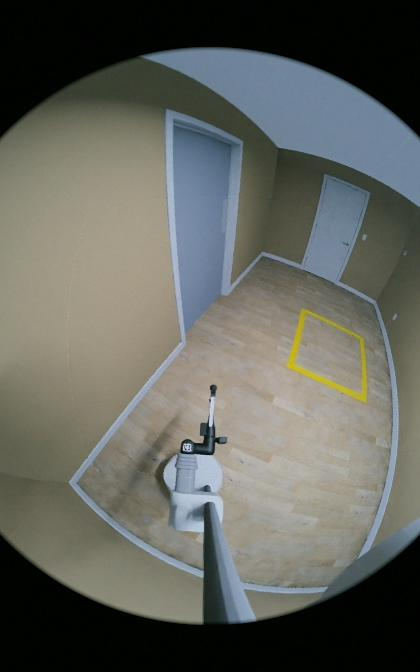

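Scene clock: 62.77 s.
earlier move: r2 done
r1.base_odometry: x=+0.000 y=+0.000 heading=+2.800
r1.turned_by_wheels: +0.000
r1.turned_by_imu: +0.000
r1.base_tilt: forward=-1.6 right=+1.3
r1.lidar_m: 1.18 0.79 0.73 0.79 0.82 0.77 0.82 1.08 2.03 2.08 2.77 3.68
r1.base_status: done
r1.joint_positions: lift_m=+0.500 arm_m=+0.000 wrist_yaw_rad=+0.003 wrist_pitch_rad=+0.002 wrist_roll_rad=+1.568 gripper_m=+0.130
r1.joint_status: all done
r1.measured_speeds: all 0
r1.motor_effort: lift_m=+24(24) arm_m=+4(4) wheel_0=+2(8) wheel_1=+2(7) wheel_2=+2(7)
r1.servo_current: wrist_yaw_rad=65(124) wrist_pitch_rad=39(52) wrist_roll_rad=39(111) gripper_m=39(104)
r1.hand_pose: x=+0.4595 y=-0.0867 z=+0.6772 quat_wxyz=(+0.708, +0.706, +0.002, +0.000)
r1.wrist_depth_mm: - - - - - 1336 946 / - - - - - 1336 960 / - - - - - 1366 960 / - - 1983 - - 1397 991 / - - - - - 1308 976 / - 195 - - 189 199 991 / - - - 140 - - 931
r2.base_odometry: x=-2.254 y=+0.463 heading=-2.290
r2.turned_by_wheels: +0.000
r2.turned_by_imu: +0.002
r2.base_tilt: forward=-0.6 right=+0.1
r2.lidar_m: 2.60 3.48 0.79 0.79 3.44 3.37 1.78 1.38 1.32 1.41 2.07 2.44
r2.base_status: done
r2.joint_positions: lift_m=+0.850 arm_m=+0.000 wrist_yaw_rad=+0.003 wrist_pitch_rad=+0.001 wrist_roll_rad=+0.000 gripper_m=+0.130
r2.joint_status: not commanded
r2.measured_speeds: all 0
r2.motor_effort: lift_m=+21(21) arm_m=-4(5) wheel_0=+2(15) wheel_1=-3(10) wheel_2=-3(12)
r2.servo_current: wrist_yaw_rad=52(65) wrist_pitch_rad=39(52) wrist_roll_rad=52(59) gripper_m=52(59)
r2.hand_pose: x=+0.4596 y=-0.0866 z=+1.0276 quat_wxyz=(+1.000, +0.000, +0.001, +0.001)
r2.wrist_depth_mm: - - - - - - - / - - - - - - - / - - - - - - - / - - - - - - - / - - - - - - - / - - 218 - 219 - - / - - - - - - -
wait: 4.83 of 8 s (r2 has come to rest)
Images, in order (width x height): r2_head_camera 420x560, r2_head_left_camera 420x672.

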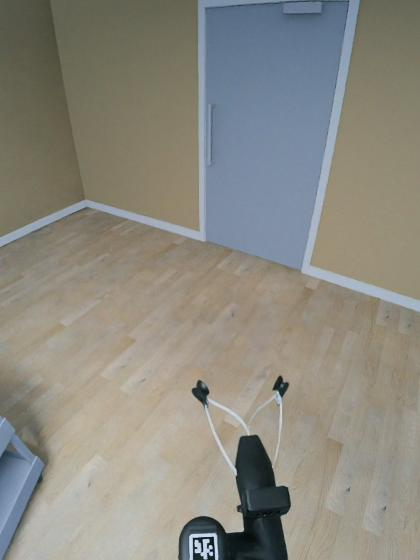

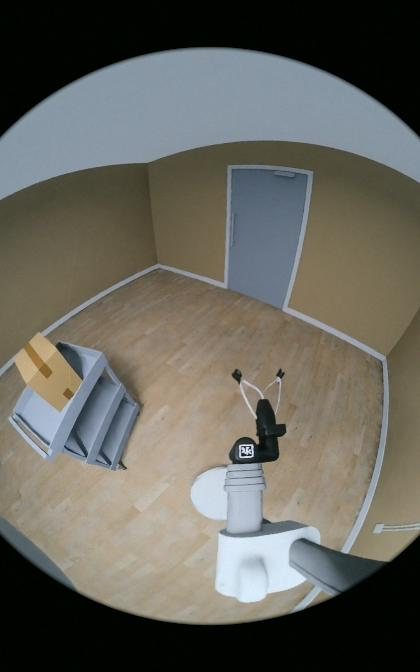

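move --r2 '{"base":{"rotate_rad":-0.15},"joints":{"arm_m":0.298}}' --r1 '{"base":{"translate_m":1.67,"strafe_m":-0.8},"pace":"fast"}' --blocking false

wait --seconds 1.5

move --r2 '{"base":{"translate_m":1.95,"strafe_m":0.54},"pace":"fast"}' --blocking false

wait --seconds 6

move --r1 '{"base":{"rotate_rad":1.15}}' --blocking false

wait --seconds 4 --cameras '["r2_head_camera","r2_wrist_camera","r1_head_camera"]'

wait --seconds 4 --cameras '["r2_head_camera","r2_wrist_camera","r1_head_camera"]'

Scene clock: 86.37 s.
move: r1 moving; r2 moving
r1.base_odometry: x=-0.039 y=+0.040 heading=+2.800
r1.turned_by_wheels: +0.000
r1.turned_by_imu: +0.000
r1.base_tilt: forward=-1.6 right=+1.2
r1.lidar_m: 1.14 0.81 0.73 0.79 0.85 0.82 0.83 1.15 2.02 2.10 2.74 3.72
r1.base_status: translate_m moving; strafe_m moving
r1.joint_positions: lift_m=+0.500 arm_m=+0.000 wrist_yaw_rad=+0.003 wrist_pitch_rad=+0.002 wrist_roll_rad=+1.568 gripper_m=+0.130
r1.joint_status: not commanded
r1.measured_speeds: translate_m=+0.195 strafe_m=-0.095 rotate_rad=-0.002 lift_m=+0.000 arm_m=+0.000 wrist_yaw_rad=+0.000 wrist_pitch_rad=+0.000 wrist_roll_rad=+0.000
r1.motor_effort: lift_m=+24(24) arm_m=+4(4) wheel_0=+12(13) wheel_1=+1(5) wheel_2=-13(13)
r1.servo_current: wrist_yaw_rad=52(65) wrist_pitch_rad=33(46) wrist_roll_rad=46(59) gripper_m=33(46)
r1.hand_pose: x=+0.4595 y=-0.0867 z=+0.6772 quat_wxyz=(+0.708, +0.706, +0.002, +0.000)
r1.wrist_depth_mm: - - - - - 1366 960 / - - - - - 1366 960 / - - - - - 1366 960 / - - 1863 - 1863 1397 991 / - - - - - 1336 976 / - 195 - - 188 199 991 / - - - 141 - - 917
r2.base_odometry: x=-2.254 y=+0.463 heading=-2.437
r2.turned_by_wheels: -0.147
r2.turned_by_imu: -0.143
r2.base_tilt: forward=-0.7 right=+0.1
r2.lidar_m: 2.48 3.24 0.82 0.77 3.60 3.36 2.06 1.42 1.32 1.36 1.77 2.43
r2.base_status: rotate_rad moving
r2.joint_positions: lift_m=+0.850 arm_m=+0.051 wrist_yaw_rad=+0.002 wrist_pitch_rad=+0.001 wrist_roll_rad=+0.000 gripper_m=+0.130
r2.joint_status: arm_m moving
r2.measured_speeds: translate_m=-0.001 strafe_m=+0.000 rotate_rad=-0.124 lift_m=+0.000 arm_m=+0.195 wrist_yaw_rad=+0.000 wrist_pitch_rad=+0.000 wrist_roll_rad=+0.000
r2.motor_effort: lift_m=+21(21) arm_m=+7(12) wheel_0=+7(8) wheel_1=+3(9) wheel_2=+4(10)
r2.servo_current: wrist_yaw_rad=52(52) wrist_pitch_rad=46(52) wrist_roll_rad=39(59) gripper_m=46(59)
r2.hand_pose: x=+0.5101 y=-0.0867 z=+1.0276 quat_wxyz=(+1.000, +0.000, +0.001, +0.001)
r2.wrist_depth_mm: - - - - - - - / - - - - - - - / - - - - - - - / - - - - - - - / - - - - - - - / - - 218 - 219 - - / - - - - - - -
pictures: none

Scene clock: 87.87 s.
earlier move: r1 moving; r2 done
r1.base_odometry: x=-0.438 y=+0.440 heading=+2.800
r1.turned_by_wheels: +0.000
r1.turned_by_imu: -0.001
r1.base_tilt: forward=-1.6 right=+1.3
r1.lidar_m: 1.24 0.79 0.72 0.75 1.03 1.35 1.42 1.92 2.05 2.12 2.78 3.31
r1.base_status: translate_m moving; strafe_m moving
r1.joint_positions: lift_m=+0.500 arm_m=+0.000 wrist_yaw_rad=+0.002 wrist_pitch_rad=+0.002 wrist_roll_rad=+1.568 gripper_m=+0.130
r1.joint_status: not commanded
r1.measured_speeds: translate_m=+0.361 strafe_m=-0.173 rotate_rad=+0.000 lift_m=+0.000 arm_m=+0.000 wrist_yaw_rad=+0.000 wrist_pitch_rad=+0.000 wrist_roll_rad=+0.000
r1.motor_effort: lift_m=+24(24) arm_m=+3(4) wheel_0=+6(13) wheel_1=+3(5) wheel_2=-5(13)
r1.servo_current: wrist_yaw_rad=33(72) wrist_pitch_rad=39(52) wrist_roll_rad=46(65) gripper_m=39(46)
r1.hand_pose: x=+0.4595 y=-0.0867 z=+0.6772 quat_wxyz=(+0.708, +0.706, +0.002, +0.000)
r1.wrist_depth_mm: - - - - - 1366 946 / - - - - - 1366 946 / - - - - - 1397 976 / - - - - 1921 1366 960 / - 1430 - - - 1308 960 / - 200 180 - 183 200 976 / - - - 140 - - 991
r2.base_odometry: x=-2.254 y=+0.463 heading=-2.439
r2.turned_by_wheels: -0.002
r2.turned_by_imu: -0.002
r2.base_tilt: forward=-0.7 right=+0.0
r2.lidar_m: 2.48 3.26 0.80 0.79 3.59 3.37 2.07 1.42 1.34 1.37 1.80 2.44
r2.base_status: done
r2.joint_positions: lift_m=+0.850 arm_m=+0.298 wrist_yaw_rad=+0.002 wrist_pitch_rad=+0.001 wrist_roll_rad=+0.000 gripper_m=+0.130
r2.joint_status: all done
r2.measured_speeds: all 0
r2.motor_effort: lift_m=+21(21) arm_m=+7(12) wheel_0=+4(8) wheel_1=+3(9) wheel_2=+4(10)
r2.servo_current: wrist_yaw_rad=52(59) wrist_pitch_rad=46(52) wrist_roll_rad=46(59) gripper_m=46(59)
r2.hand_pose: x=+0.7573 y=-0.0867 z=+1.0276 quat_wxyz=(+1.000, +0.000, +0.001, +0.001)
r2.wrist_depth_mm: - - - - 1863 - - / - - - - - - - / - - - - - - - / - - - - - - - / - - - - - - - / - - 218 - 192 - - / - - - - - - -
wait: 1.50 s; no rest
pictures: none

Scene clock: 88.37 s.
earlier move: r1 moving
move: r2 moving
r1.base_odometry: x=-0.579 y=+0.582 heading=+2.800
r1.turned_by_wheels: +0.000
r1.turned_by_imu: +0.000
r1.base_tilt: forward=-1.6 right=+1.3
r1.lidar_m: 1.24 0.76 0.72 0.74 1.03 1.58 1.62 2.19 2.05 2.13 2.82 3.11
r1.base_status: translate_m moving; strafe_m moving
r1.joint_positions: lift_m=+0.500 arm_m=+0.000 wrist_yaw_rad=+0.002 wrist_pitch_rad=+0.002 wrist_roll_rad=+1.568 gripper_m=+0.130
r1.joint_status: not commanded
r1.measured_speeds: translate_m=+0.360 strafe_m=-0.173 rotate_rad=+0.000 lift_m=+0.000 arm_m=+0.000 wrist_yaw_rad=+0.000 wrist_pitch_rad=+0.000 wrist_roll_rad=+0.000
r1.motor_effort: lift_m=+24(24) arm_m=+4(4) wheel_0=+7(9) wheel_1=+3(6) wheel_2=-6(7)
r1.servo_current: wrist_yaw_rad=39(59) wrist_pitch_rad=46(46) wrist_roll_rad=46(65) gripper_m=39(46)
r1.hand_pose: x=+0.4595 y=-0.0867 z=+0.6772 quat_wxyz=(+0.708, +0.706, +0.002, +0.000)
r1.wrist_depth_mm: - - - - - 1366 931 / - - - - - 1366 960 / - - - - - 1366 991 / - - - - 1983 1430 991 / - - - - - 1255 1008 / - 205 180 - 188 200 991 / - - - 140 - - 976
r2.base_odometry: x=-2.278 y=+0.426 heading=-2.439
r2.turned_by_wheels: +0.000
r2.turned_by_imu: +0.000
r2.base_tilt: forward=-0.7 right=+0.1
r2.lidar_m: 2.45 3.22 0.82 0.76 3.61 3.40 2.12 1.43 1.36 1.41 1.83 2.40
r2.base_status: translate_m moving; strafe_m moving
r2.joint_positions: lift_m=+0.850 arm_m=+0.298 wrist_yaw_rad=+0.002 wrist_pitch_rad=+0.001 wrist_roll_rad=+0.000 gripper_m=+0.130
r2.joint_status: not commanded
r2.measured_speeds: translate_m=+0.163 strafe_m=+0.046 rotate_rad=-0.001 lift_m=+0.000 arm_m=+0.000 wrist_yaw_rad=+0.000 wrist_pitch_rad=+0.000 wrist_roll_rad=+0.000
r2.motor_effort: lift_m=+21(21) arm_m=+7(8) wheel_0=+7(9) wheel_1=+10(11) wheel_2=-14(14)
r2.servo_current: wrist_yaw_rad=46(59) wrist_pitch_rad=39(46) wrist_roll_rad=39(52) gripper_m=52(52)
r2.hand_pose: x=+0.7573 y=-0.0867 z=+1.0276 quat_wxyz=(+1.000, +0.000, +0.001, +0.001)
r2.wrist_depth_mm: - - - - 1863 - - / - - - - - - - / - - - - - - - / - - - - - - - / - - - - - - - / - - 217 - 190 - - / - - - - - - -
pictures: none

Scene clock: 91.70 s.
earlier move: r1 done; r2 moving
r1.base_odometry: x=-1.306 y=+1.313 heading=+2.800
r1.turned_by_wheels: +0.000
r1.turned_by_imu: -0.002
r1.base_tilt: forward=-1.6 right=+1.3
r1.lidar_m: 1.05 0.75 0.78 0.81 1.05 2.39 2.70 2.19 2.09 2.13 2.20 2.09
r1.base_status: done
r1.joint_positions: lift_m=+0.500 arm_m=+0.000 wrist_yaw_rad=+0.002 wrist_pitch_rad=+0.002 wrist_roll_rad=+1.568 gripper_m=+0.130
r1.joint_status: not commanded
r1.measured_speeds: all 0
r1.motor_effort: lift_m=+24(24) arm_m=+3(4) wheel_0=-1(9) wheel_1=+4(6) wheel_2=+0(7)
r1.servo_current: wrist_yaw_rad=65(65) wrist_pitch_rad=39(52) wrist_roll_rad=39(78) gripper_m=39(46)
r1.hand_pose: x=+0.4595 y=-0.0867 z=+0.6772 quat_wxyz=(+0.708, +0.706, +0.002, +0.000)
r1.wrist_depth_mm: - - - - - 1336 931 / - - - - - 1336 946 / - - - - - 1366 960 / - - - - - 1366 976 / - - - - - 1229 1008 / - 195 - - 189 199 931 / - - - 140 - - 891
r2.base_odometry: x=-2.989 y=-0.617 heading=-2.439
r2.turned_by_wheels: +0.000
r2.turned_by_imu: +0.002
r2.base_tilt: forward=-0.7 right=+0.1
r2.lidar_m: 1.46 1.93 2.56 2.61 1.01 0.85 3.43 2.35 2.18 2.22 1.54 1.46
r2.base_status: translate_m moving; strafe_m moving
r2.joint_positions: lift_m=+0.850 arm_m=+0.298 wrist_yaw_rad=+0.002 wrist_pitch_rad=+0.001 wrist_roll_rad=+0.000 gripper_m=+0.130
r2.joint_status: not commanded
r2.measured_speeds: translate_m=+0.386 strafe_m=+0.108 rotate_rad=+0.002 lift_m=+0.000 arm_m=+0.000 wrist_yaw_rad=+0.000 wrist_pitch_rad=+0.000 wrist_roll_rad=+0.000
r2.motor_effort: lift_m=+21(21) arm_m=+7(8) wheel_0=+5(9) wheel_1=+7(12) wheel_2=-9(15)
r2.servo_current: wrist_yaw_rad=52(65) wrist_pitch_rad=33(46) wrist_roll_rad=46(65) gripper_m=46(59)
r2.hand_pose: x=+0.7573 y=-0.0867 z=+1.0277 quat_wxyz=(+1.000, +0.000, +0.001, +0.001)
r2.wrist_depth_mm: - - - 1078 - - - / - - - - - - - / - - - - - - - / - - - - - - - / - - - - - - - / - 186 187 - 189 - - / 1921 - - - - - -
wait: 3.33 of 6 s (r1 has come to rest)
pictures: none

Scene clock: 92.20 s.
earlier move: r2 moving
move: r1 moving
r1.base_odometry: x=-1.306 y=+1.313 heading=+3.053
r1.turned_by_wheels: +0.252
r1.turned_by_imu: +0.253
r1.base_tilt: forward=-1.6 right=+1.3
r1.lidar_m: 0.87 0.74 0.77 0.90 1.32 2.62 2.53 2.08 2.08 2.36 2.07 1.64
r1.base_status: rotate_rad moving
r1.joint_positions: lift_m=+0.500 arm_m=+0.000 wrist_yaw_rad=+0.002 wrist_pitch_rad=+0.002 wrist_roll_rad=+1.568 gripper_m=+0.130
r1.joint_status: not commanded
r1.measured_speeds: translate_m=-0.001 strafe_m=+0.001 rotate_rad=+0.977 lift_m=+0.000 arm_m=+0.000 wrist_yaw_rad=+0.000 wrist_pitch_rad=+0.000 wrist_roll_rad=+0.000
r1.motor_effort: lift_m=+24(24) arm_m=+4(4) wheel_0=-7(9) wheel_1=-7(9) wheel_2=-7(7)
r1.servo_current: wrist_yaw_rad=39(59) wrist_pitch_rad=46(46) wrist_roll_rad=46(65) gripper_m=39(52)
r1.hand_pose: x=+0.4595 y=-0.0868 z=+0.6772 quat_wxyz=(+0.708, +0.706, +0.002, +0.000)
r1.wrist_depth_mm: - - - - - 1308 931 / - - - - - 1366 960 / - - - - - 1308 960 / - - - - - 1098 960 / - - - - - - 904 / - 195 - - 183 196 798 / - - - 141 - - -
r2.base_odometry: x=-3.101 y=-0.782 heading=-2.439
r2.turned_by_wheels: +0.000
r2.turned_by_imu: +0.000
r2.base_tilt: forward=-0.7 right=+0.1
r2.lidar_m: 1.33 1.79 2.40 2.49 3.25 0.99 1.60 2.46 2.32 2.04 1.38 1.30
r2.base_status: translate_m moving; strafe_m moving
r2.joint_positions: lift_m=+0.850 arm_m=+0.298 wrist_yaw_rad=+0.002 wrist_pitch_rad=+0.001 wrist_roll_rad=+0.000 gripper_m=+0.130
r2.joint_status: not commanded
r2.measured_speeds: translate_m=+0.384 strafe_m=+0.107 rotate_rad=-0.001 lift_m=+0.000 arm_m=+0.000 wrist_yaw_rad=+0.000 wrist_pitch_rad=+0.000 wrist_roll_rad=+0.000
r2.motor_effort: lift_m=+21(21) arm_m=+7(8) wheel_0=+3(9) wheel_1=+6(8) wheel_2=-9(10)
r2.servo_current: wrist_yaw_rad=46(59) wrist_pitch_rad=46(46) wrist_roll_rad=52(59) gripper_m=46(59)
r2.hand_pose: x=+0.7573 y=-0.0867 z=+1.0277 quat_wxyz=(+1.000, +0.000, +0.001, +0.001)
r2.wrist_depth_mm: - - - - - - - / - - - - - - - / - - - - - - - / - - - - - - - / - - - - - - - / - 186 187 158 190 - - / - - - - - - -
pictures: none

Scene clock: 93.50 s.
earlier move: r1 done; r2 moving
r1.base_odometry: x=-1.306 y=+1.313 heading=-2.333
r1.turned_by_wheels: +0.897
r1.turned_by_imu: +0.902
r1.base_tilt: forward=-1.6 right=+1.3
r1.lidar_m: 0.77 0.82 1.04 2.61 2.77 2.13 2.08 2.19 2.16 2.11 0.98 0.75
r1.base_status: done
r1.joint_positions: lift_m=+0.500 arm_m=+0.000 wrist_yaw_rad=+0.002 wrist_pitch_rad=+0.002 wrist_roll_rad=+1.568 gripper_m=+0.130
r1.joint_status: not commanded
r1.measured_speeds: all 0
r1.motor_effort: lift_m=+23(24) arm_m=+0(4) wheel_0=-3(9) wheel_1=-2(9) wheel_2=-1(8)
r1.servo_current: wrist_yaw_rad=52(59) wrist_pitch_rad=39(52) wrist_roll_rad=46(72) gripper_m=46(52)
r1.hand_pose: x=+0.4595 y=-0.0868 z=+0.6772 quat_wxyz=(+0.708, +0.706, +0.002, +0.000)
r1.wrist_depth_mm: - - - - - - - / 517 517 525 525 539 544 535 / 559 559 564 564 569 - - / 559 569 569 564 - - - / 569 564 - - - - - / - 196 - - 189 195 - / - - - 140 - - -
r2.base_odometry: x=-3.361 y=-1.164 heading=-2.439
r2.turned_by_wheels: +0.000
r2.turned_by_imu: +0.001
r2.base_tilt: forward=-0.6 right=+0.0
r2.lidar_m: 0.91 1.30 2.11 2.16 2.86 1.40 1.39 2.78 2.64 1.50 1.04 0.90
r2.base_status: translate_m moving; strafe_m moving
r2.joint_positions: lift_m=+0.850 arm_m=+0.298 wrist_yaw_rad=+0.002 wrist_pitch_rad=+0.001 wrist_roll_rad=+0.000 gripper_m=+0.130
r2.joint_status: not commanded
r2.measured_speeds: translate_m=+0.195 strafe_m=+0.053 rotate_rad=+0.001 lift_m=+0.000 arm_m=+0.000 wrist_yaw_rad=+0.000 wrist_pitch_rad=+0.000 wrist_roll_rad=+0.000
r2.motor_effort: lift_m=+21(21) arm_m=+7(8) wheel_0=-1(9) wheel_1=+2(8) wheel_2=-3(11)
r2.servo_current: wrist_yaw_rad=33(59) wrist_pitch_rad=39(52) wrist_roll_rad=33(59) gripper_m=52(59)
r2.hand_pose: x=+0.7573 y=-0.0867 z=+1.0277 quat_wxyz=(+1.000, +0.000, +0.001, +0.001)
r2.wrist_depth_mm: - - - - 449 387 377 / - - - - 452 392 382 / - - - - 452 394 379 / - - - - 459 364 384 / - - - - 462 364 389 / - 186 187 - 213 351 392 / - - - - - 355 392
wait: 1.30 of 4 s (r1 has come to rest)
pictures: r1_head_camera, r2_head_camera, r2_wrist_camera
Images, in order (width x height): r1_head_camera 420x560, r2_head_camera 420x560, r2_wrist_camera 616x392.

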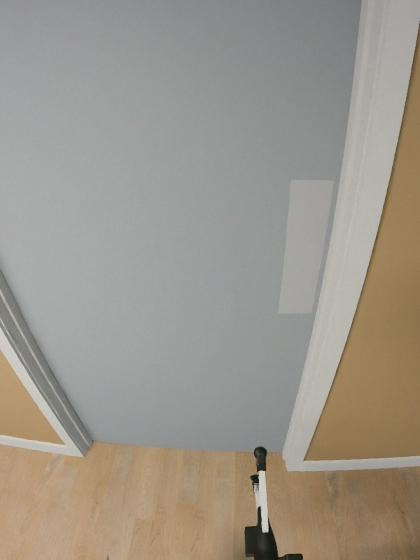

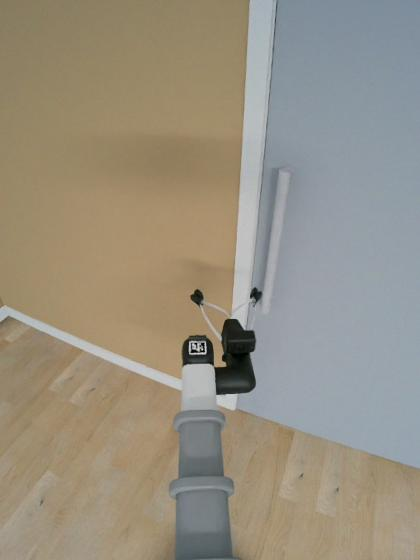

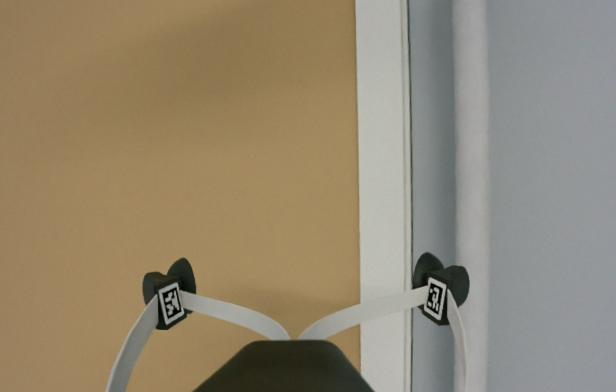

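Scene clock: 94.37 s.
earlier move: r2 done
r1.base_odometry: x=-1.306 y=+1.313 heading=-2.333
r1.turned_by_wheels: +0.000
r1.turned_by_imu: +0.000
r1.base_tilt: forward=-1.6 right=+1.2
r1.lidar_m: 0.78 0.81 1.05 2.61 2.75 2.11 2.05 2.20 2.18 2.09 0.99 0.74
r1.base_status: done
r1.joint_positions: lift_m=+0.500 arm_m=+0.000 wrist_yaw_rad=+0.002 wrist_pitch_rad=+0.002 wrist_roll_rad=+1.568 gripper_m=+0.130
r1.joint_status: not commanded
r1.measured_speeds: all 0
r1.motor_effort: lift_m=+23(24) arm_m=-4(4) wheel_0=-3(9) wheel_1=-2(9) wheel_2=-1(8)
r1.servo_current: wrist_yaw_rad=46(59) wrist_pitch_rad=46(52) wrist_roll_rad=65(72) gripper_m=46(52)
r1.hand_pose: x=+0.4595 y=-0.0868 z=+0.6772 quat_wxyz=(+0.708, +0.706, +0.002, +0.000)
r1.wrist_depth_mm: - - - - - - - / 517 521 525 530 544 549 530 / 559 559 564 559 564 - - / 559 559 569 564 - - - / 564 564 - - - - - / - 195 - - 188 195 - / - - - 141 - - -
r2.base_odometry: x=-3.392 y=-1.210 heading=-2.439
r2.turned_by_wheels: +0.000
r2.turned_by_imu: +0.000
r2.base_tilt: forward=-0.6 right=+0.1
r2.lidar_m: 0.96 1.21 2.07 2.12 2.78 1.47 1.43 2.83 2.66 1.44 0.98 0.89
r2.base_status: done
r2.joint_positions: lift_m=+0.850 arm_m=+0.298 wrist_yaw_rad=+0.002 wrist_pitch_rad=+0.001 wrist_roll_rad=+0.000 gripper_m=+0.130
r2.joint_status: not commanded
r2.measured_speeds: all 0
r2.motor_effort: lift_m=+21(21) arm_m=+7(8) wheel_0=+3(9) wheel_1=+0(8) wheel_2=-1(11)
r2.servo_current: wrist_yaw_rad=52(59) wrist_pitch_rad=46(52) wrist_roll_rad=46(59) gripper_m=52(59)
r2.hand_pose: x=+0.7573 y=-0.0867 z=+1.0277 quat_wxyz=(+1.000, +0.000, +0.001, +0.001)
r2.wrist_depth_mm: - - - 459 402 368 336 / - - - 459 402 373 340 / - - - 462 404 375 343 / - - - 462 410 377 340 / - - - 459 410 373 347 / - 186 187 462 399 298 345 / - - - - 410 384 347
wait: 0.87 of 4 s (r2 has come to rest)
pictures: r1_head_camera, r2_head_camera, r2_wrist_camera
Images, in order (width x height): r1_head_camera 420x560, r2_head_camera 420x560, r2_wrist_camera 616x392.

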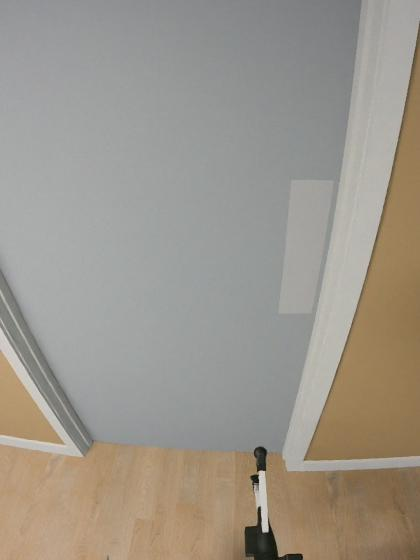

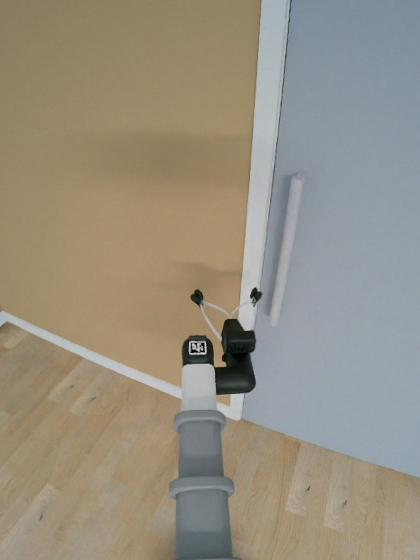

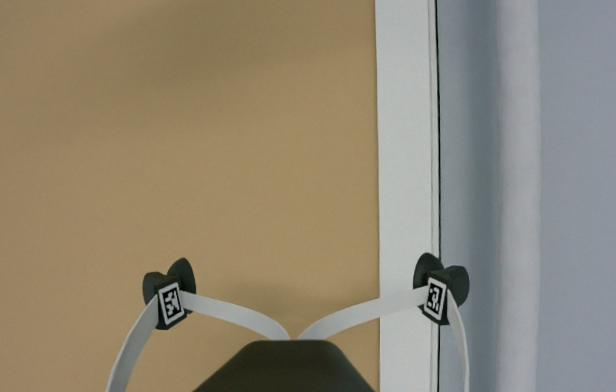

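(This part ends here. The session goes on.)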